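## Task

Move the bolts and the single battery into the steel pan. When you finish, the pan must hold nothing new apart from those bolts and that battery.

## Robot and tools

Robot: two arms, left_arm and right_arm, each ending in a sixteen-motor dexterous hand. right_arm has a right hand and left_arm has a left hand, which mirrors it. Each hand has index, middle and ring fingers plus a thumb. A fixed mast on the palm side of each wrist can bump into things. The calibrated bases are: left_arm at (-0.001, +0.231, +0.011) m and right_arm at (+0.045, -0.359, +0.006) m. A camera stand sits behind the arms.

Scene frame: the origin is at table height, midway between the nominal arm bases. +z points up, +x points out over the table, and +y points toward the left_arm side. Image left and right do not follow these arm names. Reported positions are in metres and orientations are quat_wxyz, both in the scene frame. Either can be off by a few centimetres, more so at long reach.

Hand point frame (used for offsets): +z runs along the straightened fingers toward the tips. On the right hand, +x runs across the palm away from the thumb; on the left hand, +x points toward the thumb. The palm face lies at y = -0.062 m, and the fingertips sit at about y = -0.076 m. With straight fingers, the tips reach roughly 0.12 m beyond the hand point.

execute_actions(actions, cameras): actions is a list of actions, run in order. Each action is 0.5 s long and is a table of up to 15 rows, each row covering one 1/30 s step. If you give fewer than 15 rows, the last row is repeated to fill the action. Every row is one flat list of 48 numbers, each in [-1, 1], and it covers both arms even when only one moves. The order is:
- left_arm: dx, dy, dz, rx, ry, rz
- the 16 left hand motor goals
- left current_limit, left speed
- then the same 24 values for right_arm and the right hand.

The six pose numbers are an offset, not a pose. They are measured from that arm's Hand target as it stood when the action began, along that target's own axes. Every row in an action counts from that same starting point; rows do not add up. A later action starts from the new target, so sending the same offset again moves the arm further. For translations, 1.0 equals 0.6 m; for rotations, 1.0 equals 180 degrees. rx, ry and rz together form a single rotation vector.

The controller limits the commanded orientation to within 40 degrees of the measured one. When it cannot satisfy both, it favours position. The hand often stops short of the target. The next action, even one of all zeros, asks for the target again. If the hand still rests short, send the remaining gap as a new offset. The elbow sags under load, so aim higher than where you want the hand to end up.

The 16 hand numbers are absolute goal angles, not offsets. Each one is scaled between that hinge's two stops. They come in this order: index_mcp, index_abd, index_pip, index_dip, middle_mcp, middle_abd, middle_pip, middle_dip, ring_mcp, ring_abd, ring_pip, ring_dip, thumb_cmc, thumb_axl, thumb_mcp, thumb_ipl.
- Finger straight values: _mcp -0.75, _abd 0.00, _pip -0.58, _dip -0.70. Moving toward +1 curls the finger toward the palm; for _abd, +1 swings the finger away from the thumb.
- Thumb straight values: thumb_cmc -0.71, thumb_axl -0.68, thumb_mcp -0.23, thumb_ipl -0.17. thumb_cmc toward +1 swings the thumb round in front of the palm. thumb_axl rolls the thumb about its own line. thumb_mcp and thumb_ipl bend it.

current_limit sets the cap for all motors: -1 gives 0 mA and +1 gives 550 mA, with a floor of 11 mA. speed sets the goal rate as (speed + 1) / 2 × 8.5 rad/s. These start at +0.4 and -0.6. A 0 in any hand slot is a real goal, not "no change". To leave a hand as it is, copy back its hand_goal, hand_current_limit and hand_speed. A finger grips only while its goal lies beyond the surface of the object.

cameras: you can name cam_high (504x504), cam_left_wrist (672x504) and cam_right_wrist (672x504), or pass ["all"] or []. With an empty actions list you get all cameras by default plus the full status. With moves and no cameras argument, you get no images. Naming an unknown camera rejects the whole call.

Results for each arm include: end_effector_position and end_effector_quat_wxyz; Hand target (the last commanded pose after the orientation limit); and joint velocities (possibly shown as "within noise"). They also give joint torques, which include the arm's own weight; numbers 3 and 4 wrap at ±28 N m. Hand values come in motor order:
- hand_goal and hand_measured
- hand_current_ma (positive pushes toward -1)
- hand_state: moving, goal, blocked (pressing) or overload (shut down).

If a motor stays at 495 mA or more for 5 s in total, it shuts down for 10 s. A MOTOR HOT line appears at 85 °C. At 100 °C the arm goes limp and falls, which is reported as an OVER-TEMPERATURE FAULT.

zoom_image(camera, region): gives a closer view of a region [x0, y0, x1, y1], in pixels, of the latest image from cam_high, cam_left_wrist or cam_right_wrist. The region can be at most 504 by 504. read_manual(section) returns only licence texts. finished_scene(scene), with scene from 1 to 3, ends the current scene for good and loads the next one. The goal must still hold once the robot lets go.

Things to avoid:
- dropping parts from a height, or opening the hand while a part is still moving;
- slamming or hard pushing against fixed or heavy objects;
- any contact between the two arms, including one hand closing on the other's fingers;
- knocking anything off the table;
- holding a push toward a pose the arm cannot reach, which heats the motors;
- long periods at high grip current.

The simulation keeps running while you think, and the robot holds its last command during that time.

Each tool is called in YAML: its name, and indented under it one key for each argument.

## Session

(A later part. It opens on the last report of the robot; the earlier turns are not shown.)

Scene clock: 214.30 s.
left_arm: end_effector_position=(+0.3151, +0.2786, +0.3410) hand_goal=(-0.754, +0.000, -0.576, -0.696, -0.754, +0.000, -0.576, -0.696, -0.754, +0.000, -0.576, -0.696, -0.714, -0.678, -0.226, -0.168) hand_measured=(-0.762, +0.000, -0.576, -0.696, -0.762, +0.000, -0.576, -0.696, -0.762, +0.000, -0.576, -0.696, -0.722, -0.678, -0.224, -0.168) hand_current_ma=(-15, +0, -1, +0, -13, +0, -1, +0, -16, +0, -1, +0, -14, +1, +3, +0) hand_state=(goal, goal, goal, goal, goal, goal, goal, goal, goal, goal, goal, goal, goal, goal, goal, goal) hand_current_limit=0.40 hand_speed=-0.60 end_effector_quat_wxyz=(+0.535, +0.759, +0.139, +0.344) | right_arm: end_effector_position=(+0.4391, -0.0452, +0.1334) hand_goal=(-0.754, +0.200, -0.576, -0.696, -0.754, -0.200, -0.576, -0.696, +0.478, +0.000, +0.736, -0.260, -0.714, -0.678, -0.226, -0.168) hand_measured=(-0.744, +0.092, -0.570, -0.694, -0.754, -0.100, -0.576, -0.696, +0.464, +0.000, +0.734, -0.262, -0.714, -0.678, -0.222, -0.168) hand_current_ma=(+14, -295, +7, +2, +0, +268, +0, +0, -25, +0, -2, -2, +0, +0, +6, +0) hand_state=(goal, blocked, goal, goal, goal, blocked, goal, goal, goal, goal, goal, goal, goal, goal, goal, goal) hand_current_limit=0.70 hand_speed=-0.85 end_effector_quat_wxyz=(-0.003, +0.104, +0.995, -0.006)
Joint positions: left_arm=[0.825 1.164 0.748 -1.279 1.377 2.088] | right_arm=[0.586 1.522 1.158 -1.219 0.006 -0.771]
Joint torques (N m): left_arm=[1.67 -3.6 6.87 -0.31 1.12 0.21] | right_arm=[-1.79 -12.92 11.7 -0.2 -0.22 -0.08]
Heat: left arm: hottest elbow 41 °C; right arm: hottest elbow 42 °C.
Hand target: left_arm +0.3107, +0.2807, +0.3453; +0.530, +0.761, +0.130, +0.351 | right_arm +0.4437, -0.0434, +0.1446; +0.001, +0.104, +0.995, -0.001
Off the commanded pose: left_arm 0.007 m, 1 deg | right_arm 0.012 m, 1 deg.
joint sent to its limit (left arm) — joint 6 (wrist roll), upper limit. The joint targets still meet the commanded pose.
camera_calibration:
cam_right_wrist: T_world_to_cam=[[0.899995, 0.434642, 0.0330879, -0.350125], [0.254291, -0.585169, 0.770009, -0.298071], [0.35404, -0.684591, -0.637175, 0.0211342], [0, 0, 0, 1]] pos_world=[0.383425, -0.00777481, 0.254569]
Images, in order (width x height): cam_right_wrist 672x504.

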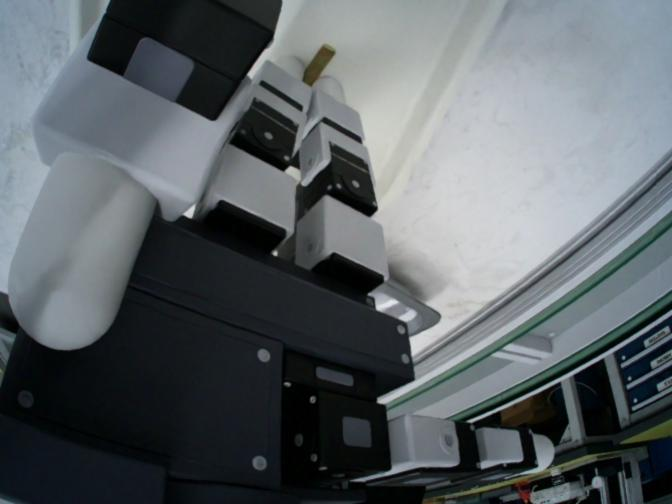

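execute_actions:
  actions:
    - [[0,0,0,0,0,0,-0.754,0,-0.576,-0.696,-0.754,0,-0.576,-0.696,-0.754,0,-0.576,-0.696,-0.714,-0.678,-0.226,-0.168,0.4,-0.6,-0.0093,0.0096,-0.0308,-0.0078,-0.0075,0,-0.754,0.2,-0.576,-0.696,-0.754,-0.2,-0.576,-0.696,0.479,0,0.737,-0.26,-0.714,-0.678,-0.226,-0.168,0.7,-0.85]]
    - [[0,0,0,0,0,0,-0.754,0,-0.576,-0.696,-0.754,0,-0.576,-0.696,-0.754,0,-0.576,-0.696,-0.714,-0.678,-0.226,-0.168,0.4,-0.6,0,0,-0.04,0,0,0,-0.754,0.2,-0.576,-0.696,-0.754,-0.2,-0.576,-0.696,0.479,0,0.737,-0.26,-0.714,-0.678,-0.226,-0.168,0.7,-0.85]]
  cameras: ["cam_right_wrist"]

zoom_image:
  camera: "cam_right_wrist"
  region: [220, 50, 390, 180]

Scene clock: 226.07 s.
left_arm: end_effector_position=(+0.3151, +0.2786, +0.3410) hand_goal=(-0.754, +0.000, -0.576, -0.696, -0.754, +0.000, -0.576, -0.696, -0.754, +0.000, -0.576, -0.696, -0.714, -0.678, -0.226, -0.168) hand_measured=(-0.762, +0.000, -0.576, -0.696, -0.762, +0.000, -0.576, -0.696, -0.762, +0.000, -0.576, -0.696, -0.722, -0.678, -0.224, -0.168) hand_current_ma=(-15, +0, -1, +0, -13, +0, -1, +0, -16, +0, -1, +0, -14, +1, +3, +0) hand_state=(goal, goal, goal, goal, goal, goal, goal, goal, goal, goal, goal, goal, goal, goal, goal, goal) hand_current_limit=0.40 hand_speed=-0.60 end_effector_quat_wxyz=(+0.535, +0.759, +0.139, +0.344) | right_arm: end_effector_position=(+0.4369, -0.0466, +0.1645) hand_goal=(-0.754, +0.200, -0.576, -0.696, -0.754, -0.200, -0.576, -0.696, +0.478, +0.000, +0.736, -0.260, -0.714, -0.678, -0.226, -0.168) hand_measured=(-0.744, +0.096, -0.570, -0.694, -0.754, -0.100, -0.576, -0.696, +0.464, +0.000, +0.734, -0.262, -0.714, -0.678, -0.222, -0.168) hand_current_ma=(+14, -275, +7, +2, +0, +261, +0, +0, -25, +0, -2, -2, +0, +0, +6, +0) hand_state=(goal, blocked, goal, goal, goal, blocked, goal, goal, goal, goal, goal, goal, goal, goal, goal, goal) hand_current_limit=0.70 hand_speed=-0.85 end_effector_quat_wxyz=(+0.000, +0.104, +0.995, -0.004)
Joint positions: left_arm=[0.825 1.164 0.748 -1.279 1.377 2.088] | right_arm=[0.586 1.485 1.201 -1.292 0.006 -0.771]
Joint torques (N m): left_arm=[1.73 -3.9 6.91 -0.42 1.06 0.23] | right_arm=[-1.49 -12.57 14.46 0.01 -0.21 -0.05]
Heat: left arm: hottest elbow 41 °C; right arm: hottest elbow 42 °C.
Hand target: left_arm +0.3107, +0.2807, +0.3453; +0.530, +0.761, +0.130, +0.351 | right_arm +0.4497, -0.0392, +0.1872; +0.015, +0.104, +0.994, +0.010
Off the commanded pose: left_arm 0.007 m, 1 deg | right_arm 0.027 m, 2 deg.
joint sent to its limit (left arm) — joint 6 (wrist roll), upper limit. The joint targets still meet the commanded pose.
camera_calibration:
cam_right_wrist: T_world_to_cam=[[0.899752, 0.434506, 0.040625, -0.349824], [0.249441, -0.588438, 0.769104, -0.320336], [0.358086, -0.681869, -0.637832, 0.0391905], [0, 0, 0, 1]] pos_world=[0.380627, -0.00977383, 0.28558]
Images, in order (width x height): cam_right_wrist 672x504.

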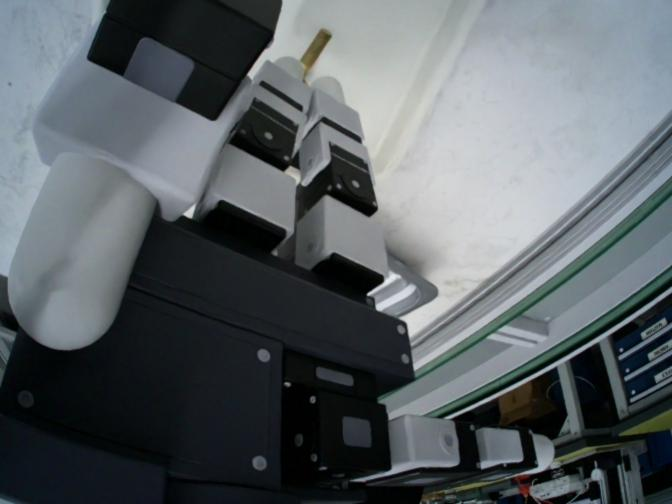

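Scaled by 2.965 from the camera's 672x504 image, which has a finer 960x720 frame.

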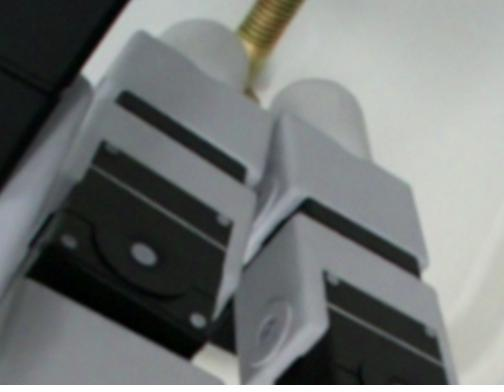

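zoom_image:
  camera: "cam_right_wrist"
  region: [270, 20, 370, 110]

Scaled by 5.040 from the camera's 672x504 image, which has a finer 960x720 frame.

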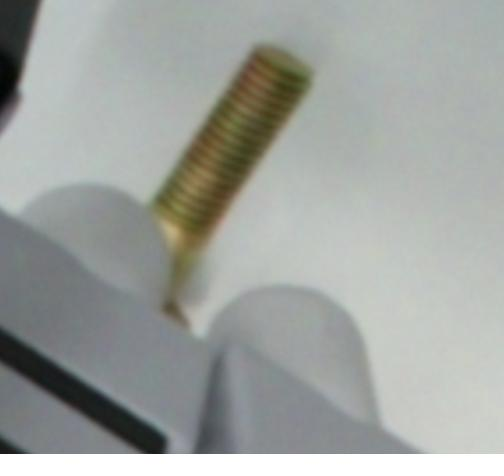

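execute_actions:
  actions:
    - [[0,0,0,0,0,0,-0.754,0,-0.576,-0.696,-0.754,0,-0.576,-0.696,-0.754,0,-0.576,-0.696,-0.714,-0.678,-0.226,-0.168,0.4,-0.6,0,-0.05,-0.02,0.0078,-0.0035,0,-0.754,-0.15,-0.576,-0.696,-0.754,0.15,-0.576,-0.696,0.479,0,0.737,-0.26,-0.714,-0.678,-0.226,-0.168,0.7,-0.8]]
  cameras: ["cam_right_wrist"]

zoom_image:
  camera: "cam_right_wrist"
  region: [260, 0, 430, 130]

Scene clock: 287.63 s.
left_arm: end_effector_position=(+0.3151, +0.2786, +0.3410) hand_goal=(-0.754, +0.000, -0.576, -0.696, -0.754, +0.000, -0.576, -0.696, -0.754, +0.000, -0.576, -0.696, -0.714, -0.678, -0.226, -0.168) hand_measured=(-0.762, +0.000, -0.576, -0.696, -0.762, +0.000, -0.576, -0.696, -0.762, +0.000, -0.576, -0.696, -0.722, -0.678, -0.224, -0.168) hand_current_ma=(-15, +0, -1, +0, -13, +0, -1, +0, -16, +0, -1, +0, -14, +1, +3, +0) hand_state=(goal, goal, goal, goal, goal, goal, goal, goal, goal, goal, goal, goal, goal, goal, goal, goal) hand_current_limit=0.40 hand_speed=-0.60 end_effector_quat_wxyz=(+0.535, +0.759, +0.139, +0.344) | right_arm: end_effector_position=(+0.4377, -0.0704, +0.1873) hand_goal=(-0.754, -0.150, -0.576, -0.696, -0.754, +0.150, -0.576, -0.696, +0.478, +0.000, +0.736, -0.260, -0.714, -0.678, -0.226, -0.168) hand_measured=(-0.750, -0.146, -0.572, -0.694, -0.754, +0.146, -0.576, -0.696, +0.464, +0.000, +0.734, -0.262, -0.714, -0.678, -0.222, -0.168) hand_current_ma=(+5, +4, +3, +2, +0, -4, +0, +0, -25, +0, -2, -2, +0, +0, +6, +0) hand_state=(goal, goal, goal, goal, goal, goal, goal, goal, goal, goal, goal, goal, goal, goal, goal, goal) hand_current_limit=0.70 hand_speed=-0.80 end_effector_quat_wxyz=(+0.012, +0.107, +0.994, -0.006)
Joint positions: left_arm=[0.825 1.164 0.748 -1.279 1.377 2.088] | right_arm=[0.546 1.428 1.201 -1.333 0.025 -0.805]
Joint torques (N m): left_arm=[1.61 -3.55 7.04 -0.4 1.12 0.16] | right_arm=[-1.03 -10.81 12.53 -0.01 0.11 -0.14]
Heat: left arm: hottest elbow 41 °C; right arm: hottest elbow 48 °C.
Hand target: left_arm +0.3107, +0.2807, +0.3453; +0.530, +0.761, +0.130, +0.351 | right_arm +0.4430, -0.0689, +0.1985; +0.019, +0.105, +0.994, -0.003
Off the commanded pose: left_arm 0.007 m, 1 deg | right_arm 0.013 m, 1 deg.
joint sent to its limit (left arm) — joint 6 (wrist roll), upper limit. The joint targets still meet the commanded pose.
camera_calibration:
cam_right_wrist: T_world_to_cam=[[0.901447, 0.428936, 0.0583726, -0.345569], [0.227554, -0.58424, 0.779027, -0.344057], [0.368256, -0.688969, -0.624268, 0.0297631], [0, 0, 0, 1]] pos_world=[0.378843, -0.0322797, 0.306782]
Images, in order (width x height): cam_right_wrist 672x504.

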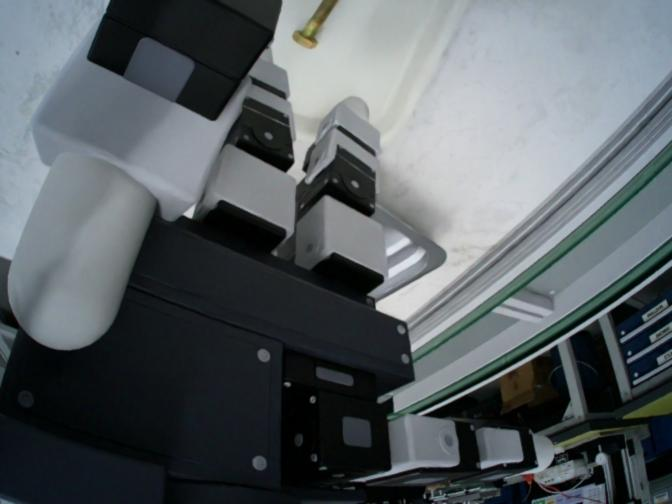

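Scaled by 2.965 from the camera's 672x504 image, which has a finer 960x720 frame.

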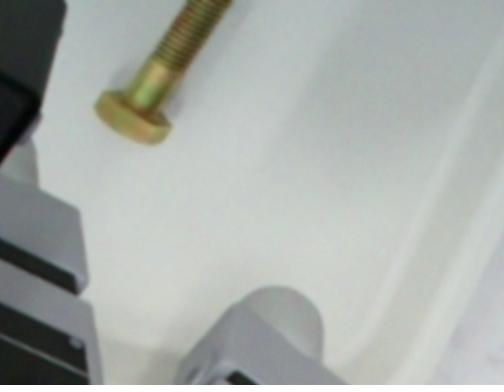

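execute_actions:
  actions:
    - [[0,0,0,0,0,0,-0.754,0,-0.576,-0.696,-0.754,0,-0.576,-0.696,-0.754,0,-0.576,-0.696,-0.714,-0.678,-0.226,-0.168,0.4,-0.6,0.0155,0.0399,0.055,0,0,0,-0.754,-0.15,-0.576,-0.696,-0.754,0.15,-0.576,-0.696,0.479,0,0.737,-0.26,-0.714,-0.678,-0.226,-0.168,0.7,-0.8]]
    - [[0,0,0,0,0,0,-0.754,0,-0.576,-0.696,-0.754,0,-0.576,-0.696,-0.754,0,-0.576,-0.696,-0.714,-0.678,-0.226,-0.168,0.4,-0.6,0,0,0.04,0,0,0,-0.754,-0.15,-0.576,-0.696,-0.754,0.15,-0.576,-0.696,0.479,0,0.737,-0.26,-0.714,-0.678,-0.226,-0.168,0.7,-0.8]]
  cameras: ["cam_right_wrist"]

zoom_image:
  camera: "cam_right_wrist"
  region: [220, 30, 390, 160]

Scene clock: 320.00 s.
left_arm: end_effector_position=(+0.3151, +0.2786, +0.3410) hand_goal=(-0.754, +0.000, -0.576, -0.696, -0.754, +0.000, -0.576, -0.696, -0.754, +0.000, -0.576, -0.696, -0.714, -0.678, -0.226, -0.168) hand_measured=(-0.762, +0.000, -0.576, -0.696, -0.762, +0.000, -0.576, -0.696, -0.762, +0.000, -0.576, -0.696, -0.722, -0.678, -0.224, -0.168) hand_current_ma=(-15, +0, -1, +0, -13, +0, -1, +0, -16, +0, -1, +0, -14, +1, +3, +0) hand_state=(goal, goal, goal, goal, goal, goal, goal, goal, goal, goal, goal, goal, goal, goal, goal, goal) hand_current_limit=0.40 hand_speed=-0.60 end_effector_quat_wxyz=(+0.535, +0.759, +0.139, +0.344) | right_arm: end_effector_position=(+0.4378, -0.0446, +0.1464) hand_goal=(-0.754, -0.150, -0.576, -0.696, -0.754, +0.150, -0.576, -0.696, +0.478, +0.000, +0.736, -0.260, -0.714, -0.678, -0.226, -0.168) hand_measured=(-0.750, -0.146, -0.574, -0.694, -0.754, +0.146, -0.576, -0.696, +0.464, +0.000, +0.734, -0.262, -0.714, -0.678, -0.222, -0.168) hand_current_ma=(+3, +3, +2, +2, +0, -3, +0, +0, -25, +0, -2, -2, +0, +0, +6, +0) hand_state=(goal, goal, goal, goal, goal, goal, goal, goal, goal, goal, goal, goal, goal, goal, goal, goal) hand_current_limit=0.70 hand_speed=-0.80 end_effector_quat_wxyz=(+0.018, +0.100, +0.995, -0.001)
Joint positions: left_arm=[0.825 1.164 0.748 -1.279 1.377 2.088] | right_arm=[0.595 1.487 1.15 -1.208 0.025 -0.77]
Joint torques (N m): left_arm=[0.91 -3.6 6.91 -0.46 1.15 0.18] | right_arm=[-0.91 -11.81 9.88 0.81 0.13 0.06]
Heat: left arm: hottest elbow 41 °C; right arm: hottest elbow 47 °C.
Hand target: left_arm +0.3107, +0.2807, +0.3453; +0.530, +0.761, +0.130, +0.351 | right_arm +0.4411, -0.0440, +0.1411; +0.019, +0.105, +0.994, -0.003
Off the commanded pose: left_arm 0.007 m, 1 deg | right_arm 0.006 m, 1 deg.
joint sent to its limit (left arm) — joint 6 (wrist roll), upper limit. The joint targets still meet the commanded pose.
camera_calibration:
cam_right_wrist: T_world_to_cam=[[0.894349, 0.441433, 0.0726408, -0.352735], [0.226894, -0.587511, 0.776756, -0.296611], [0.385563, -0.678209, -0.625598, 0.0151642], [0, 0, 0, 1]] pos_world=[0.37692, -0.00826872, 0.265504]
Images, in order (width x height): cam_right_wrist 672x504.

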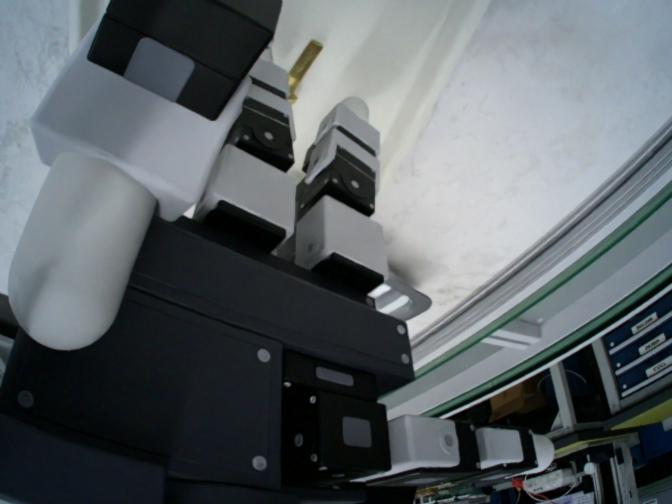

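Scaled by 2.965 from the camera's 672x504 image, which has a finer 960x720 frame.

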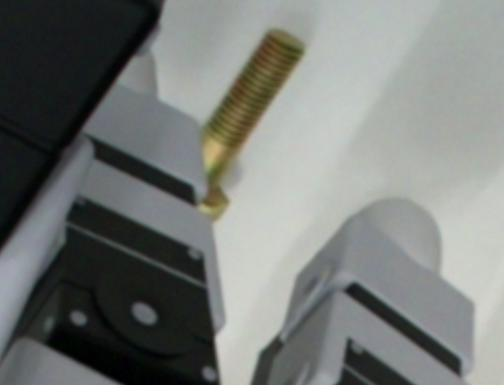

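execute_actions:
  actions:
    - [[0,0,0,0,0,0,-0.754,0,-0.576,-0.696,-0.754,0,-0.576,-0.696,-0.754,0,-0.576,-0.696,-0.714,-0.678,-0.226,-0.168,0.4,-0.6,0.0254,-0.0287,-0.0283,0,0,0,-0.754,-0.15,-0.576,-0.696,-0.754,0.15,-0.576,-0.696,0.479,0,0.737,-0.26,-0.714,-0.678,-0.226,-0.168,0.7,-0.8]]
    - [[0,0,0,0,0,0,-0.754,0,-0.576,-0.696,-0.754,0,-0.576,-0.696,-0.754,0,-0.576,-0.696,-0.714,-0.678,-0.226,-0.168,0.4,-0.6,-0.014,0.0144,0.0283,0,0,0,-0.754,-0.15,-0.576,-0.696,-0.754,0.15,-0.576,-0.696,0.479,0,0.737,-0.26,-0.714,-0.678,-0.226,-0.168,0.7,-0.8]]
  cameras: ["cam_right_wrist"]

zoom_image:
  camera: "cam_right_wrist"
  region: [250, 30, 380, 130]

Scene clock: 371.17 s.
left_arm: end_effector_position=(+0.3151, +0.2786, +0.3410) hand_goal=(-0.754, +0.000, -0.576, -0.696, -0.754, +0.000, -0.576, -0.696, -0.754, +0.000, -0.576, -0.696, -0.714, -0.678, -0.226, -0.168) hand_measured=(-0.762, +0.000, -0.576, -0.696, -0.762, +0.000, -0.576, -0.696, -0.762, +0.000, -0.576, -0.696, -0.722, -0.678, -0.224, -0.168) hand_current_ma=(-15, +0, -1, +0, -13, +0, -1, +0, -16, +0, -1, +0, -14, +1, +3, +0) hand_state=(goal, goal, goal, goal, goal, goal, goal, goal, goal, goal, goal, goal, goal, goal, goal, goal) hand_current_limit=0.40 hand_speed=-0.60 end_effector_quat_wxyz=(+0.535, +0.759, +0.139, +0.344) | right_arm: end_effector_position=(+0.4285, -0.0509, +0.1463) hand_goal=(-0.754, -0.150, -0.576, -0.696, -0.754, +0.150, -0.576, -0.696, +0.478, +0.000, +0.736, -0.260, -0.714, -0.678, -0.226, -0.168) hand_measured=(-0.750, -0.146, -0.574, -0.694, -0.754, +0.146, -0.576, -0.696, +0.464, +0.000, +0.734, -0.262, -0.714, -0.678, -0.222, -0.168) hand_current_ma=(+3, +3, +2, +2, +0, -3, +0, +0, -25, +0, -2, -2, +0, +0, +6, +0) hand_state=(goal, goal, goal, goal, goal, goal, goal, goal, goal, goal, goal, goal, goal, goal, goal, goal) hand_current_limit=0.70 hand_speed=-0.80 end_effector_quat_wxyz=(+0.018, +0.100, +0.995, -0.001)
Joint positions: left_arm=[0.825 1.164 0.748 -1.279 1.377 2.088] | right_arm=[0.595 1.459 1.119 -1.205 0.025 -0.77]
Joint torques (N m): left_arm=[1.79 -3.43 6.86 -0.39 1.12 0.19] | right_arm=[-1.38 -10.58 9.77 1.14 0.08 0.04]
Heat: left arm: hottest elbow 41 °C; right arm: hottest elbow 44 °C.
Hand target: left_arm +0.3107, +0.2807, +0.3453; +0.530, +0.761, +0.130, +0.351 | right_arm +0.4325, -0.0510, +0.1409; +0.019, +0.105, +0.994, -0.003
Off the commanded pose: left_arm 0.007 m, 1 deg | right_arm 0.007 m, 1 deg.
joint sent to its limit (left arm) — joint 6 (wrist roll), upper limit. The joint targets still meet the commanded pose.
camera_calibration:
cam_right_wrist: T_world_to_cam=[[0.894348, 0.441367, 0.0730526, -0.341598], [0.226608, -0.58773, 0.776674, -0.297959], [0.385734, -0.678062, -0.625653, 0.0142771], [0, 0, 0, 1]] pos_world=[0.367521, -0.0146687, 0.265304]
Images, in order (width x height): cam_right_wrist 672x504.

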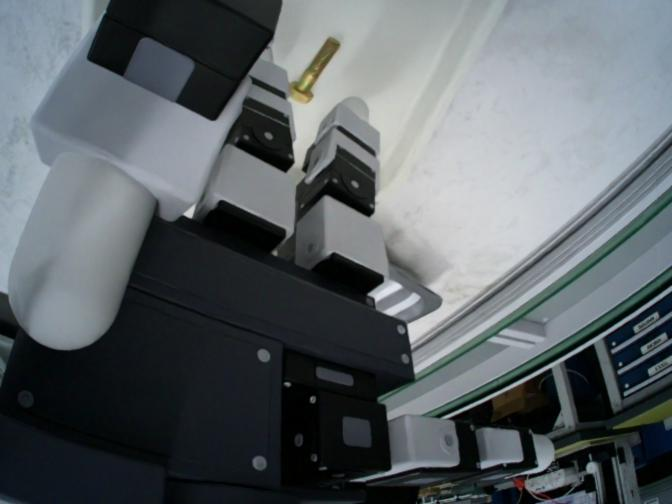

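Scaled by 3.877 from the camera's 672x504 image, which has a finer 960x720 frame.

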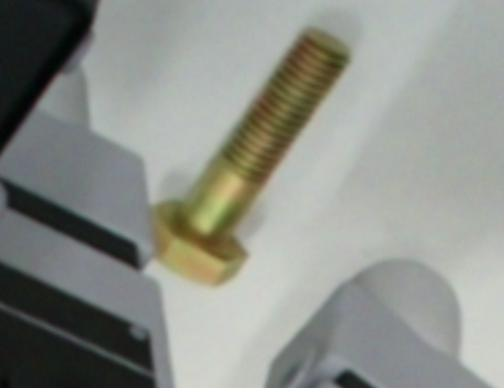

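execute_actions:
  actions:
    - [[0,0,0,0,0,0,-0.754,0,-0.576,-0.696,-0.754,0,-0.576,-0.696,-0.754,0,-0.576,-0.696,-0.714,-0.678,-0.226,-0.168,0.4,-0.6,-0.003,0,0.02,0,0,0,-0.754,-0.15,-0.576,-0.696,-0.754,0.15,-0.576,-0.696,0.479,0,0.737,-0.26,-0.714,-0.678,-0.226,-0.168,0.7,-0.8]]
  cameras: ["cam_right_wrist"]

zoom_image:
  camera: "cam_right_wrist"
  region: [250, 30, 380, 130]

Scene clock: 391.83 s.
left_arm: end_effector_position=(+0.3151, +0.2786, +0.3410) hand_goal=(-0.754, +0.000, -0.576, -0.696, -0.754, +0.000, -0.576, -0.696, -0.754, +0.000, -0.576, -0.696, -0.714, -0.678, -0.226, -0.168) hand_measured=(-0.762, +0.000, -0.576, -0.696, -0.762, +0.000, -0.576, -0.696, -0.762, +0.000, -0.576, -0.696, -0.722, -0.678, -0.224, -0.168) hand_current_ma=(-15, +0, -1, +0, -13, +0, -1, +0, -16, +0, -1, +0, -14, +1, +3, +0) hand_state=(goal, goal, goal, goal, goal, goal, goal, goal, goal, goal, goal, goal, goal, goal, goal, goal) hand_current_limit=0.40 hand_speed=-0.60 end_effector_quat_wxyz=(+0.535, +0.759, +0.139, +0.344) | right_arm: end_effector_position=(+0.4307, -0.0494, +0.1362) hand_goal=(-0.754, -0.150, -0.576, -0.696, -0.754, +0.150, -0.576, -0.696, +0.478, +0.000, +0.736, -0.260, -0.714, -0.678, -0.226, -0.168) hand_measured=(-0.750, -0.146, -0.574, -0.694, -0.754, +0.146, -0.576, -0.696, +0.464, +0.000, +0.734, -0.262, -0.714, -0.678, -0.222, -0.168) hand_current_ma=(+3, +3, +2, +2, +0, -3, +0, +0, -25, +0, -2, -2, +0, +0, +6, +0) hand_state=(goal, goal, goal, goal, goal, goal, goal, goal, goal, goal, goal, goal, goal, goal, goal, goal) hand_current_limit=0.70 hand_speed=-0.80 end_effector_quat_wxyz=(+0.020, +0.100, +0.995, +0.000)
Joint positions: left_arm=[0.825 1.164 0.748 -1.279 1.377 2.088] | right_arm=[0.595 1.473 1.105 -1.173 0.025 -0.77]
Joint torques (N m): left_arm=[1.32 -3.08 7.02 -0.51 1.1 0.2] | right_arm=[-1.61 -11.05 9.55 1.06 0.1 0.02]
Heat: left arm: hottest elbow 41 °C; right arm: hottest elbow 42 °C.
Hand target: left_arm +0.3107, +0.2807, +0.3453; +0.530, +0.761, +0.130, +0.351 | right_arm +0.4347, -0.0515, +0.1289; +0.019, +0.105, +0.994, -0.003
Off the commanded pose: left_arm 0.007 m, 1 deg | right_arm 0.009 m, 1 deg.
joint sent to its limit (left arm) — joint 6 (wrist roll), upper limit. The joint targets still meet the commanded pose.
camera_calibration:
cam_right_wrist: T_world_to_cam=[[0.894082, 0.441198, 0.0772144, -0.344093], [0.223892, -0.589539, 0.77609, -0.288581], [0.387931, -0.6766, -0.625877, 0.00731306], [0, 0, 0, 1]] pos_world=[0.369421, -0.0133682, 0.255111]
Images, in order (width x height): cam_right_wrist 672x504.

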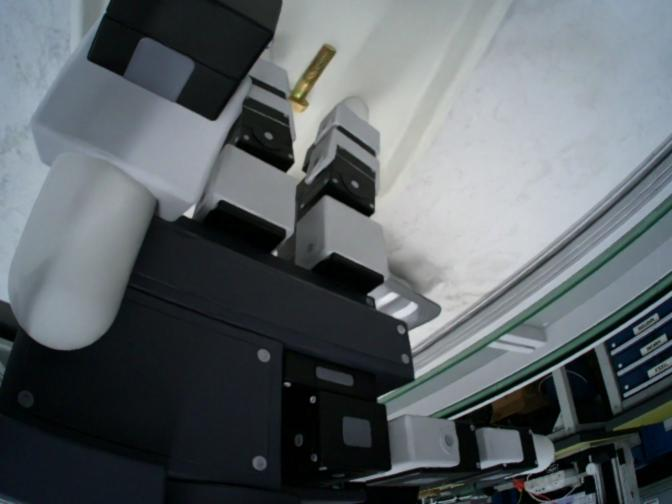

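Scaled by 3.877 from the camera's 672x504 image, which has a finer 960x720 frame.

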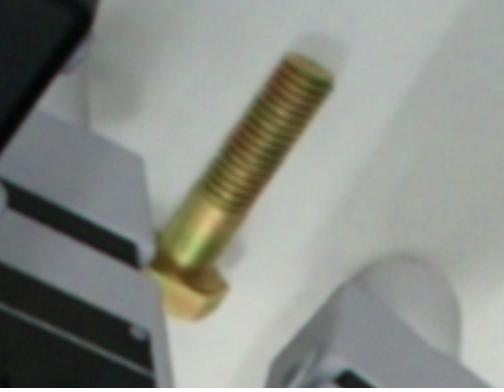

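execute_actions:
  actions:
    - [[0,0,0,0,0,0,-0.754,0,-0.576,-0.696,-0.754,0,-0.576,-0.696,-0.754,0,-0.576,-0.696,-0.714,-0.678,-0.226,-0.168,0.4,-0.6,0,-0.006,0.018,0,0,0,-0.754,-0.1,-0.576,-0.696,-0.754,0.1,-0.576,-0.696,0.479,0,0.737,-0.26,-0.714,-0.678,-0.226,-0.168,0.7,-0.8]]
  cameras: ["cam_right_wrist"]

zoom_image:
  camera: "cam_right_wrist"
  region: [250, 30, 380, 130]

Scene clock: 400.93 s.
left_arm: end_effector_position=(+0.3151, +0.2786, +0.3410) hand_goal=(-0.754, +0.000, -0.576, -0.696, -0.754, +0.000, -0.576, -0.696, -0.754, +0.000, -0.576, -0.696, -0.714, -0.678, -0.226, -0.168) hand_measured=(-0.762, +0.000, -0.576, -0.696, -0.762, +0.000, -0.576, -0.696, -0.762, +0.000, -0.576, -0.696, -0.722, -0.678, -0.224, -0.168) hand_current_ma=(-15, +0, -1, +0, -13, +0, -1, +0, -16, +0, -1, +0, -14, +1, +3, +0) hand_state=(goal, goal, goal, goal, goal, goal, goal, goal, goal, goal, goal, goal, goal, goal, goal, goal) hand_current_limit=0.40 hand_speed=-0.60 end_effector_quat_wxyz=(+0.535, +0.759, +0.139, +0.344) | right_arm: end_effector_position=(+0.4333, -0.0497, +0.1346) hand_goal=(-0.754, -0.100, -0.576, -0.696, -0.754, +0.100, -0.576, -0.696, +0.478, +0.000, +0.736, -0.260, -0.714, -0.678, -0.226, -0.168) hand_measured=(-0.750, -0.102, -0.574, -0.694, -0.760, +0.122, -0.580, -0.696, +0.464, +0.000, +0.734, -0.262, -0.714, -0.678, -0.222, -0.168) hand_current_ma=(+3, -2, +2, +2, -8, +35, -4, -1, -25, +0, -2, -2, +0, +0, +6, +0) hand_state=(goal, goal, goal, goal, goal, blocked, goal, goal, goal, goal, goal, goal, goal, goal, goal, goal) hand_current_limit=0.70 hand_speed=-0.80 end_effector_quat_wxyz=(+0.024, +0.102, +0.994, +0.004)
Joint positions: left_arm=[0.825 1.164 0.748 -1.279 1.377 2.088] | right_arm=[0.592 1.472 1.097 -1.153 0.025 -0.77]
Joint torques (N m): left_arm=[1.38 -3.55 6.95 -0.39 1.13 0.19] | right_arm=[-2.37 -10.46 7.99 1.43 0.11 -0.07]
Heat: left arm: hottest elbow 41 °C; right arm: hottest elbow 42 °C.
Hand target: left_arm +0.3107, +0.2807, +0.3453; +0.530, +0.761, +0.130, +0.351 | right_arm +0.4344, -0.0551, +0.1183; +0.019, +0.105, +0.994, -0.002
Off the commanded pose: left_arm 0.007 m, 1 deg | right_arm 0.017 m, 1 deg.
joint sent to its limit (left arm) — joint 6 (wrist roll), upper limit. The joint targets still meet the commanded pose.
camera_calibration:
cam_right_wrist: T_world_to_cam=[[0.894736, 0.437583, 0.0892661, -0.348192], [0.214042, -0.5956, 0.774239, -0.283935], [0.391961, -0.673633, -0.626566, 0.00353271], [0, 0, 0, 1]] pos_world=[0.370929, -0.0143691, 0.253129]
Images, in order (width x height): cam_right_wrist 672x504.

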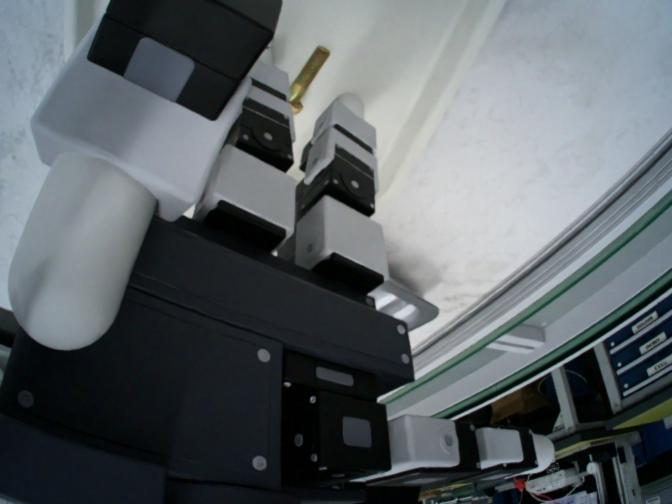

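Scaled by 3.877 from the camera's 672x504 image, which has a finer 960x720 frame.

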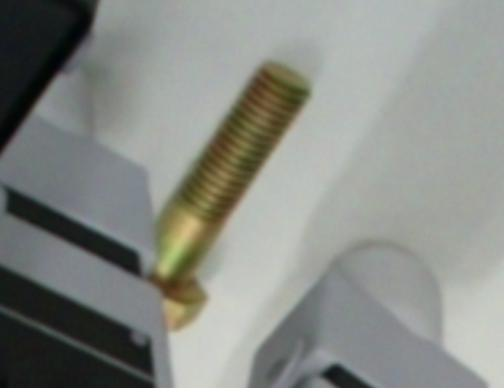

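execute_actions:
  actions:
    - [[0,0,0,0,0,0,-0.754,0,-0.576,-0.696,-0.754,0,-0.576,-0.696,-0.754,0,-0.576,-0.696,-0.714,-0.678,-0.226,-0.168,0.4,-0.6,0.0151,-0.0162,-0.0662,0,0.0055,0,-0.754,-0.1,-0.576,-0.696,-0.754,0.1,-0.576,-0.696,0.479,0,0.737,-0.26,-0.714,-0.678,-0.226,-0.168,0.7,-0.8]]
    - [[0,0,0,0,0,0,-0.754,0,-0.576,-0.696,-0.754,0,-0.576,-0.696,-0.754,0,-0.576,-0.696,-0.714,-0.678,-0.226,-0.168,0.4,-0.6,-0.014,0.0144,0.0283,0,0,0,-0.754,-0.1,-0.576,-0.696,-0.754,0.1,-0.576,-0.696,0.479,0,0.737,-0.26,-0.714,-0.678,-0.226,-0.168,0.7,-0.8]]
    - [[0,0,0,0,0,0,-0.754,0,-0.576,-0.696,-0.754,0,-0.576,-0.696,-0.754,0,-0.576,-0.696,-0.714,-0.678,-0.226,-0.168,0.4,-0.6,0,0,0.02,0,0,0,-0.754,-0.1,-0.576,-0.696,-0.754,0.1,-0.576,-0.696,0.479,0,0.737,-0.26,-0.714,-0.678,-0.226,-0.168,0.7,-0.8]]
  cameras: ["cam_right_wrist"]

zoom_image:
  camera: "cam_right_wrist"
  region: [250, 30, 380, 130]

Scene clock: 419.50 s.
left_arm: end_effector_position=(+0.3151, +0.2786, +0.3410) hand_goal=(-0.754, +0.000, -0.576, -0.696, -0.754, +0.000, -0.576, -0.696, -0.754, +0.000, -0.576, -0.696, -0.714, -0.678, -0.226, -0.168) hand_measured=(-0.762, +0.000, -0.576, -0.696, -0.762, +0.000, -0.576, -0.696, -0.762, +0.000, -0.576, -0.696, -0.722, -0.678, -0.224, -0.168) hand_current_ma=(-15, +0, -1, +0, -13, +0, -1, +0, -16, +0, -1, +0, -14, +1, +3, +0) hand_state=(goal, goal, goal, goal, goal, goal, goal, goal, goal, goal, goal, goal, goal, goal, goal, goal) hand_current_limit=0.40 hand_speed=-0.60 end_effector_quat_wxyz=(+0.535, +0.759, +0.139, +0.344) | right_arm: end_effector_position=(+0.4281, -0.0556, +0.1339) hand_goal=(-0.754, -0.100, -0.576, -0.696, -0.754, +0.100, -0.576, -0.696, +0.478, +0.000, +0.736, -0.260, -0.714, -0.678, -0.226, -0.168) hand_measured=(-0.750, -0.102, -0.574, -0.694, -0.754, +0.102, -0.578, -0.696, +0.464, +0.000, +0.734, -0.262, -0.714, -0.678, -0.222, -0.168) hand_current_ma=(+3, -2, +2, +2, +0, +2, -1, +0, -25, +0, -2, -2, +0, +0, +6, +0) hand_state=(goal, goal, goal, goal, goal, goal, goal, goal, goal, goal, goal, goal, goal, goal, goal, goal) hand_current_limit=0.70 hand_speed=-0.80 end_effector_quat_wxyz=(+0.012, +0.105, +0.994, -0.003)
Joint positions: left_arm=[0.825 1.164 0.748 -1.279 1.377 2.088] | right_arm=[0.586 1.469 1.097 -1.185 0.02 -0.77]
Joint torques (N m): left_arm=[1.38 -3.08 6.9 -0.36 1.13 0.17] | right_arm=[-2.49 -10.75 9.99 1.02 -0.21 -0.13]
Heat: left arm: hottest elbow 41 °C; right arm: hottest elbow 41 °C.
Hand target: left_arm +0.3107, +0.2807, +0.3453; +0.530, +0.761, +0.130, +0.351 | right_arm +0.4327, -0.0558, +0.1287; +0.010, +0.105, +0.994, -0.002
Off the commanded pose: left_arm 0.007 m, 1 deg | right_arm 0.007 m, 0 deg.
joint sent to its limit (left arm) — joint 6 (wrist roll), upper limit. The joint targets still meet the commanded pose.
camera_calibration:
cam_right_wrist: T_world_to_cam=[[0.89914, 0.43339, 0.060993, -0.33923], [0.230948, -0.588212, 0.775029, -0.292695], [0.371767, -0.682773, -0.628976, 0.00962711], [0, 0, 0, 1]] pos_world=[0.369034, -0.0185748, 0.253593]
Images, in order (width x height): cam_right_wrist 672x504.

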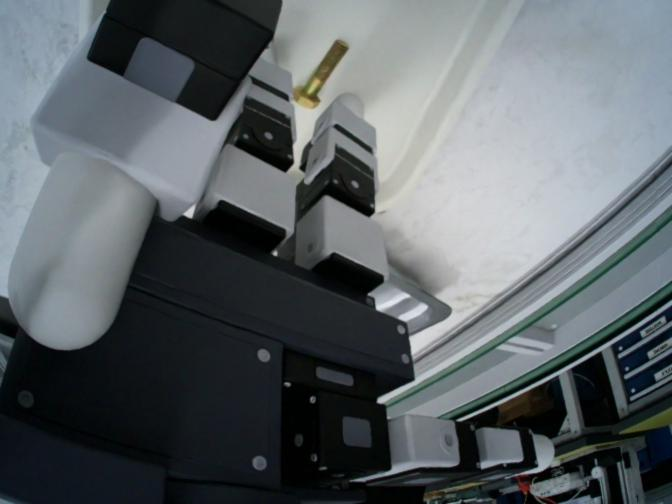

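Scaled by 3.877 from the camera's 672x504 image, which has a finer 960x720 frame.

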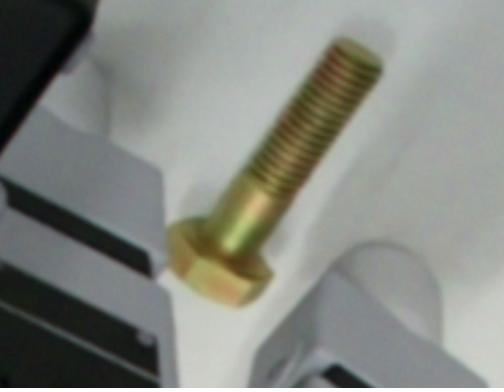

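execute_actions:
  actions:
    - [[0,0,0,0,0,0,-0.754,0,-0.576,-0.696,-0.754,0,-0.576,-0.696,-0.754,0,-0.576,-0.696,-0.714,-0.678,-0.226,-0.168,0.4,-0.6,0.0128,0.0138,-0.0272,0,0,-0.0317,-0.754,-0.1,-0.576,-0.696,-0.754,0.1,-0.576,-0.696,0.479,0,0.737,-0.26,-0.714,-0.678,-0.226,-0.168,0.7,-0.8]]
    - [[0,0,0,0,0,0,-0.754,0,-0.576,-0.696,-0.754,0,-0.576,-0.696,-0.754,0,-0.576,-0.696,-0.714,-0.678,-0.226,-0.168,0.4,-0.6,0,0,0.0283,0,0,0,-0.754,-0.1,-0.576,-0.696,-0.754,0.1,-0.576,-0.696,0.479,0,0.737,-0.26,-0.714,-0.678,-0.226,-0.168,0.7,-0.8]]
  cameras: ["cam_right_wrist"]

zoom_image:
  camera: "cam_right_wrist"
  region: [250, 30, 380, 130]

Scene clock: 445.87 s.
left_arm: end_effector_position=(+0.3151, +0.2786, +0.3410) hand_goal=(-0.754, +0.000, -0.576, -0.696, -0.754, +0.000, -0.576, -0.696, -0.754, +0.000, -0.576, -0.696, -0.714, -0.678, -0.226, -0.168) hand_measured=(-0.762, +0.000, -0.576, -0.696, -0.762, +0.000, -0.576, -0.696, -0.762, +0.000, -0.576, -0.696, -0.722, -0.678, -0.224, -0.168) hand_current_ma=(-15, +0, -1, +0, -13, +0, -1, +0, -16, +0, -1, +0, -14, +1, +3, +0) hand_state=(goal, goal, goal, goal, goal, goal, goal, goal, goal, goal, goal, goal, goal, goal, goal, goal) hand_current_limit=0.40 hand_speed=-0.60 end_effector_quat_wxyz=(+0.535, +0.759, +0.139, +0.344) | right_arm: end_effector_position=(+0.4200, -0.0532, +0.1328) hand_goal=(-0.754, -0.100, -0.576, -0.696, -0.754, +0.100, -0.576, -0.696, +0.478, +0.000, +0.736, -0.260, -0.714, -0.678, -0.226, -0.168) hand_measured=(-0.762, -0.092, -0.580, -0.698, -0.754, +0.102, -0.578, -0.696, +0.464, +0.000, +0.734, -0.262, -0.714, -0.678, -0.222, -0.168) hand_current_ma=(-9, +8, -4, -1, +0, +2, -1, +0, -25, +0, -2, -2, +0, +0, +6, +0) hand_state=(goal, goal, goal, goal, goal, goal, goal, goal, goal, goal, goal, goal, goal, goal, goal, goal) hand_current_limit=0.70 hand_speed=-0.80 end_effector_quat_wxyz=(+0.009, +0.061, +0.998, -0.005)
Joint positions: left_arm=[0.825 1.164 0.748 -1.279 1.377 2.088] | right_arm=[0.586 1.47 1.097 -1.19 0.02 -0.858]
Joint torques (N m): left_arm=[1.61 -3.84 6.93 -0.47 1.11 0.19] | right_arm=[-1.08 -9.05 11.1 1.35 -0.22 -0.17]
Heat: left arm: hottest elbow 41 °C; right arm: hottest elbow 40 °C.
Hand target: left_arm +0.3107, +0.2807, +0.3453; +0.530, +0.761, +0.130, +0.351 | right_arm +0.4270, -0.0461, +0.1280; +0.010, +0.055, +0.998, -0.002
Off the commanded pose: left_arm 0.007 m, 1 deg | right_arm 0.011 m, 1 deg.
joint sent to its limit (left arm) — joint 6 (wrist roll), upper limit. The joint targets still meet the commanded pose.
camera_calibration:
cam_right_wrist: T_world_to_cam=[[0.858038, 0.510853, 0.0529238, -0.310544], [0.286295, -0.561311, 0.776508, -0.31053], [0.426388, -0.651121, -0.627881, -0.00777909], [0, 0, 0, 1]] pos_world=[0.358679, -0.0207271, 0.25268]
Images, in order (width x height): cam_right_wrist 672x504.

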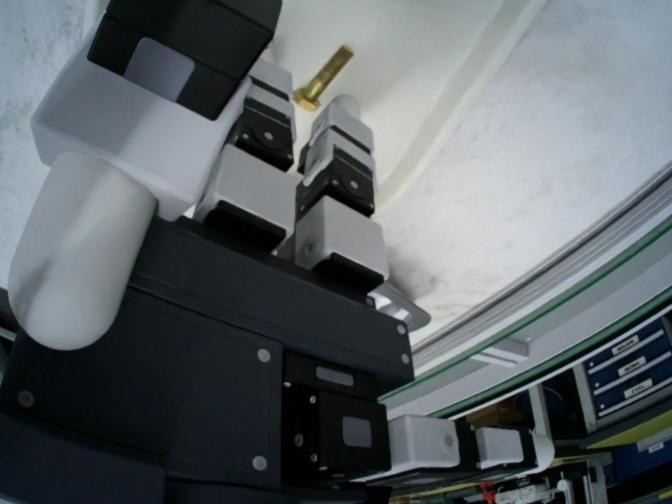

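Scaled by 3.877 from the camera's 672x504 image, which has a finer 960x720 frame.

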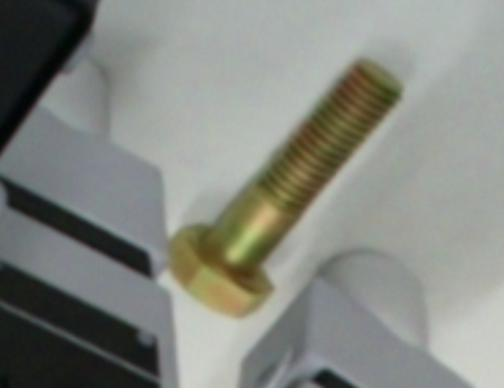

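execute_actions:
  actions:
    - [[0,0,0,0,0,0,-0.754,0,-0.576,-0.696,-0.754,0,-0.576,-0.696,-0.754,0,-0.576,-0.696,-0.714,-0.678,-0.226,-0.168,0.4,-0.6,-0.018,-0.0034,-0.0333,0,0,0,-0.754,-0.1,-0.576,-0.696,-0.754,0.1,-0.576,-0.696,0.479,0,0.737,-0.26,-0.714,-0.678,-0.226,-0.168,0.7,-0.8]]
    - [[0,0,0,0,0,0,-0.754,0,-0.576,-0.696,-0.754,0,-0.576,-0.696,-0.754,0,-0.576,-0.696,-0.714,-0.678,-0.226,-0.168,0.4,-0.6,0,0,0.0333,0,0,0,-0.754,-0.1,-0.576,-0.696,-0.754,0.1,-0.576,-0.696,0.479,0,0.737,-0.26,-0.714,-0.678,-0.226,-0.168,0.7,-0.8]]
  cameras: ["cam_right_wrist"]

zoom_image:
  camera: "cam_right_wrist"
  region: [250, 30, 380, 130]

Scene clock: 463.87 s.
left_arm: end_effector_position=(+0.3151, +0.2786, +0.3410) hand_goal=(-0.754, +0.000, -0.576, -0.696, -0.754, +0.000, -0.576, -0.696, -0.754, +0.000, -0.576, -0.696, -0.714, -0.678, -0.226, -0.168) hand_measured=(-0.762, +0.000, -0.576, -0.696, -0.762, +0.000, -0.576, -0.696, -0.762, +0.000, -0.576, -0.696, -0.722, -0.678, -0.224, -0.168) hand_current_ma=(-15, +0, -1, +0, -13, +0, -1, +0, -16, +0, -1, +0, -14, +1, +3, +0) hand_state=(goal, goal, goal, goal, goal, goal, goal, goal, goal, goal, goal, goal, goal, goal, goal, goal) hand_current_limit=0.40 hand_speed=-0.60 end_effector_quat_wxyz=(+0.535, +0.759, +0.139, +0.344) | right_arm: end_effector_position=(+0.4242, -0.0548, +0.1325) hand_goal=(-0.754, -0.100, -0.576, -0.696, -0.754, +0.100, -0.576, -0.696, +0.478, +0.000, +0.736, -0.260, -0.714, -0.678, -0.226, -0.168) hand_measured=(-0.770, -0.078, -0.586, -0.700, -0.754, +0.102, -0.578, -0.696, +0.464, +0.000, +0.734, -0.262, -0.714, -0.678, -0.222, -0.168) hand_current_ma=(-26, +34, -13, -4, +0, +2, -1, +0, -25, +0, -2, -2, +0, +0, +6, +0) hand_state=(goal, blocked, goal, goal, goal, goal, goal, goal, goal, goal, goal, goal, goal, goal, goal, goal) hand_current_limit=0.70 hand_speed=-0.80 end_effector_quat_wxyz=(+0.006, +0.056, +0.998, -0.008)
Joint positions: left_arm=[0.825 1.164 0.748 -1.279 1.377 2.088] | right_arm=[0.575 1.482 1.111 -1.2 0.019 -0.879]
Joint torques (N m): left_arm=[2.02 -3.43 6.98 -0.39 1.14 0.17] | right_arm=[-1.85 -9.23 11.54 1.32 -0.24 -0.14]
Heat: left arm: hottest elbow 41 °C; right arm: hottest elbow 41 °C.
Hand target: left_arm +0.3107, +0.2807, +0.3453; +0.530, +0.761, +0.130, +0.351 | right_arm +0.4375, -0.0493, +0.1282; +0.010, +0.055, +0.998, -0.002
Off the commanded pose: left_arm 0.007 m, 1 deg | right_arm 0.015 m, 1 deg.
joint sent to its limit (left arm) — joint 6 (wrist roll), upper limit. The joint targets still meet the commanded pose.
camera_calibration:
cam_right_wrist: T_world_to_cam=[[0.853489, 0.519204, 0.0445479, -0.309775], [0.29733, -0.555397, 0.776613, -0.316882], [0.427963, -0.649585, -0.6284, -0.0113378], [0, 0, 0, 1]] pos_world=[0.36346, -0.0225235, 0.25277]
Images, in order (width x height): cam_right_wrist 672x504.

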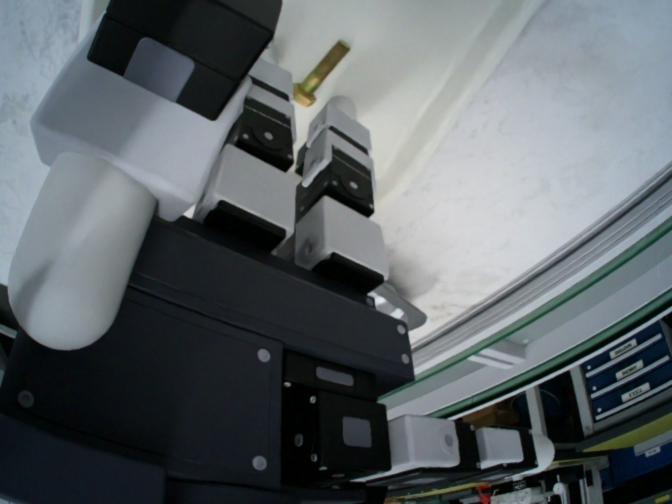

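Scaled by 3.877 from the camera's 672x504 image, which has a finer 960x720 frame.

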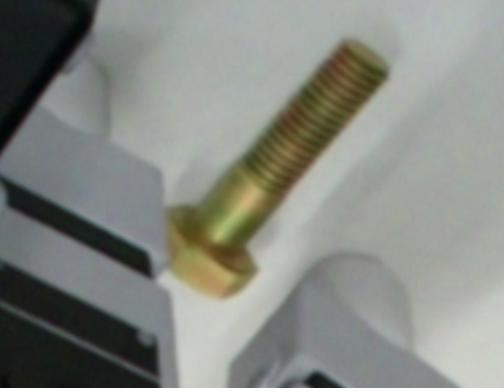

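execute_actions:
  actions:
    - [[0,0,0,0,0,0,-0.754,0,-0.576,-0.696,-0.754,0,-0.576,-0.696,-0.754,0,-0.576,-0.696,-0.714,-0.678,-0.226,-0.168,0.4,-0.6,-0.0102,0.0086,-0.025,0,-0.0028,0,-0.754,-0.1,-0.576,-0.696,-0.754,0.1,-0.576,-0.696,0.479,0,0.737,-0.26,-0.714,-0.678,-0.226,-0.168,0.7,-0.8]]
    - [[0,0,0,0,0,0,-0.754,0,-0.576,-0.696,-0.754,0,-0.576,-0.696,-0.754,0,-0.576,-0.696,-0.714,-0.678,-0.226,-0.168,0.4,-0.6,0,0,0.0217,0,0,0,-0.754,-0.1,-0.576,-0.696,-0.754,0.1,-0.576,-0.696,0.479,0,0.737,-0.26,-0.714,-0.678,-0.226,-0.168,0.7,-0.8]]
  cameras: ["cam_right_wrist"]

zoom_image:
  camera: "cam_right_wrist"
  region: [250, 30, 380, 130]

Scene clock: 480.67 s.
left_arm: end_effector_position=(+0.3151, +0.2786, +0.3410) hand_goal=(-0.754, +0.000, -0.576, -0.696, -0.754, +0.000, -0.576, -0.696, -0.754, +0.000, -0.576, -0.696, -0.714, -0.678, -0.226, -0.168) hand_measured=(-0.762, +0.000, -0.576, -0.696, -0.762, +0.000, -0.576, -0.696, -0.762, +0.000, -0.576, -0.696, -0.722, -0.678, -0.224, -0.168) hand_current_ma=(-15, +0, -1, +0, -13, +0, -1, +0, -16, +0, -1, +0, -14, +1, +3, +0) hand_state=(goal, goal, goal, goal, goal, goal, goal, goal, goal, goal, goal, goal, goal, goal, goal, goal) hand_current_limit=0.40 hand_speed=-0.60 end_effector_quat_wxyz=(+0.535, +0.759, +0.139, +0.344) | right_arm: end_effector_position=(+0.4262, -0.0535, +0.1322) hand_goal=(-0.754, -0.100, -0.576, -0.696, -0.754, +0.100, -0.576, -0.696, +0.478, +0.000, +0.736, -0.260, -0.714, -0.678, -0.226, -0.168) hand_measured=(-0.774, -0.066, -0.588, -0.702, -0.754, +0.102, -0.578, -0.696, +0.464, +0.000, +0.734, -0.262, -0.714, -0.678, -0.222, -0.168) hand_current_ma=(-38, +58, -19, -6, +0, +2, -1, +0, -25, +0, -2, -2, +0, +0, +6, +0) hand_state=(goal, blocked, goal, goal, goal, goal, goal, goal, goal, goal, goal, goal, goal, goal, goal, goal) hand_current_limit=0.70 hand_speed=-0.80 end_effector_quat_wxyz=(+0.004, +0.056, +0.998, -0.009)
Joint positions: left_arm=[0.825 1.164 0.748 -1.279 1.377 2.088] | right_arm=[0.575 1.491 1.121 -1.205 0.019 -0.879]
Joint torques (N m): left_arm=[1.79 -3.37 6.8 -0.46 1.14 0.18] | right_arm=[-1.55 -8.94 12.34 1.57 0.03 -0.09]
Heat: left arm: hottest elbow 41 °C; right arm: hottest elbow 42 °C.
Hand target: left_arm +0.3107, +0.2807, +0.3453; +0.530, +0.761, +0.130, +0.351 | right_arm +0.4442, -0.0448, +0.1303; +0.015, +0.055, +0.998, -0.002
Off the commanded pose: left_arm 0.007 m, 1 deg | right_arm 0.020 m, 1 deg.
joint sent to its limit (left arm) — joint 6 (wrist roll), upper limit. The joint targets still meet the commanded pose.
camera_calibration:
cam_right_wrist: T_world_to_cam=[[0.853638, 0.519301, 0.0403555, -0.311638], [0.300044, -0.55359, 0.77686, -0.317564], [0.425764, -0.651049, -0.628379, -0.0106866], [0, 0, 0, 1]] pos_world=[0.365859, -0.0209241, 0.252564]
Images, in order (width x height): cam_right_wrist 672x504.

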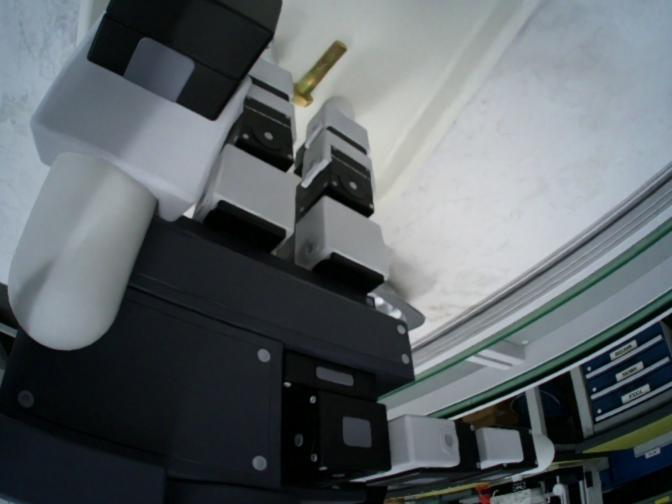

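Scaled by 3.877 from the camera's 672x504 image, which has a finer 960x720 frame.

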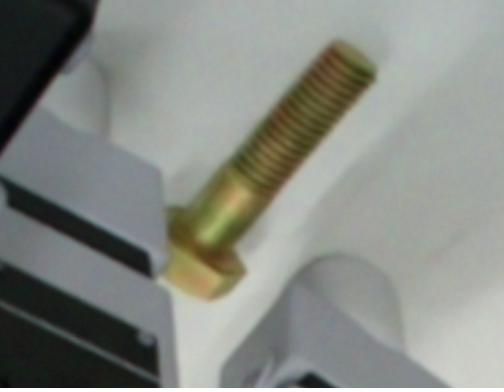

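execute_actions:
  actions:
    - [[0,0,0,0,0,0,-0.754,0,-0.576,-0.696,-0.754,0,-0.576,-0.696,-0.754,0,-0.576,-0.696,-0.714,-0.678,-0.226,-0.168,0.4,-0.6,0.0435,-0.0177,-0.0462,0,0,0,-0.754,-0.1,-0.576,-0.696,-0.754,0.1,-0.576,-0.696,0.479,0,0.737,-0.26,-0.714,-0.678,-0.226,-0.168,0.7,-0.8]]
    - [[0,0,0,0,0,0,-0.754,0,-0.576,-0.696,-0.754,0,-0.576,-0.696,-0.754,0,-0.576,-0.696,-0.714,-0.678,-0.226,-0.168,0.4,-0.6,-0.0153,0.0129,0.0283,0,0,0,-0.754,-0.1,-0.576,-0.696,-0.754,0.1,-0.576,-0.696,0.479,0,0.737,-0.26,-0.714,-0.678,-0.226,-0.168,0.7,-0.8]]
    - [[0,0,0,0,0,0,-0.754,0,-0.576,-0.696,-0.754,0,-0.576,-0.696,-0.754,0,-0.576,-0.696,-0.714,-0.678,-0.226,-0.168,0.4,-0.6,0,0,0.0217,0,0,0,-0.754,-0.1,-0.576,-0.696,-0.754,0.1,-0.576,-0.696,0.479,0,0.737,-0.26,-0.714,-0.678,-0.226,-0.168,0.7,-0.8]]
  cameras: ["cam_right_wrist"]

zoom_image:
  camera: "cam_right_wrist"
  region: [250, 30, 380, 130]

Scene clock: 501.73 s.
left_arm: end_effector_position=(+0.3151, +0.2786, +0.3410) hand_goal=(-0.754, +0.000, -0.576, -0.696, -0.754, +0.000, -0.576, -0.696, -0.754, +0.000, -0.576, -0.696, -0.714, -0.678, -0.226, -0.168) hand_measured=(-0.762, +0.000, -0.576, -0.696, -0.762, +0.000, -0.576, -0.696, -0.762, +0.000, -0.576, -0.696, -0.722, -0.678, -0.224, -0.168) hand_current_ma=(-15, +0, -1, +0, -13, +0, -1, +0, -16, +0, -1, +0, -14, +1, +3, +0) hand_state=(goal, goal, goal, goal, goal, goal, goal, goal, goal, goal, goal, goal, goal, goal, goal, goal) hand_current_limit=0.40 hand_speed=-0.60 end_effector_quat_wxyz=(+0.535, +0.759, +0.139, +0.344) | right_arm: end_effector_position=(+0.4270, -0.0488, +0.1354) hand_goal=(-0.754, -0.100, -0.576, -0.696, -0.754, +0.100, -0.576, -0.696, +0.478, +0.000, +0.736, -0.260, -0.714, -0.678, -0.226, -0.168) hand_measured=(-0.754, -0.096, -0.578, -0.698, -0.754, +0.102, -0.578, -0.696, +0.464, +0.000, +0.734, -0.262, -0.714, -0.678, -0.222, -0.168) hand_current_ma=(+0, +3, -2, -2, +0, +2, -1, +0, -25, +0, -2, -2, +0, +0, +6, +0) hand_state=(goal, goal, goal, goal, goal, goal, goal, goal, goal, goal, goal, goal, goal, goal, goal, goal) hand_current_limit=0.70 hand_speed=-0.80 end_effector_quat_wxyz=(+0.016, +0.054, +0.998, +0.000)
Joint positions: left_arm=[0.825 1.164 0.748 -1.279 1.377 2.088] | right_arm=[0.583 1.48 1.111 -1.176 0.019 -0.874]
Joint torques (N m): left_arm=[1.38 -3.6 6.98 -0.36 1.13 0.23] | right_arm=[-1.03 -11.22 9.55 1.11 0.07 0.04]
Heat: left arm: hottest elbow 41 °C; right arm: hottest elbow 42 °C.
Hand target: left_arm +0.3107, +0.2807, +0.3453; +0.530, +0.761, +0.130, +0.351 | right_arm +0.4271, -0.0459, +0.1275; +0.015, +0.055, +0.998, -0.002
Off the commanded pose: left_arm 0.007 m, 1 deg | right_arm 0.008 m, 0 deg.
joint sent to its limit (left arm) — joint 6 (wrist roll), upper limit. The joint targets still meet the commanded pose.
camera_calibration:
cam_right_wrist: T_world_to_cam=[[0.850224, 0.521625, 0.0708972, -0.317379], [0.282227, -0.56536, 0.775059, -0.310297], [0.444373, -0.638964, -0.627899, -0.013369], [0, 0, 0, 1]] pos_world=[0.363358, -0.0184187, 0.254605]
Images, in order (width x height): cam_right_wrist 672x504.

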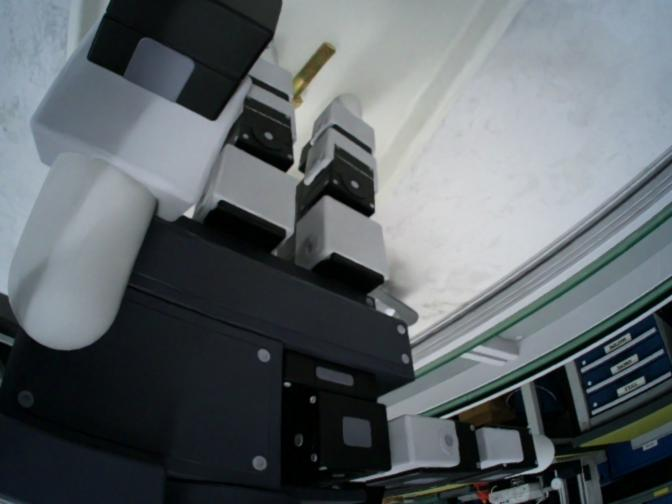

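Scaled by 3.877 from the camera's 672x504 image, which has a finer 960x720 frame.

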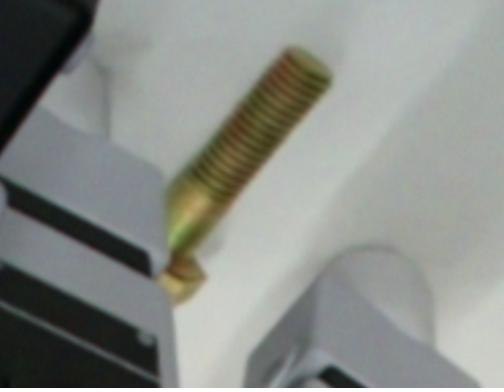

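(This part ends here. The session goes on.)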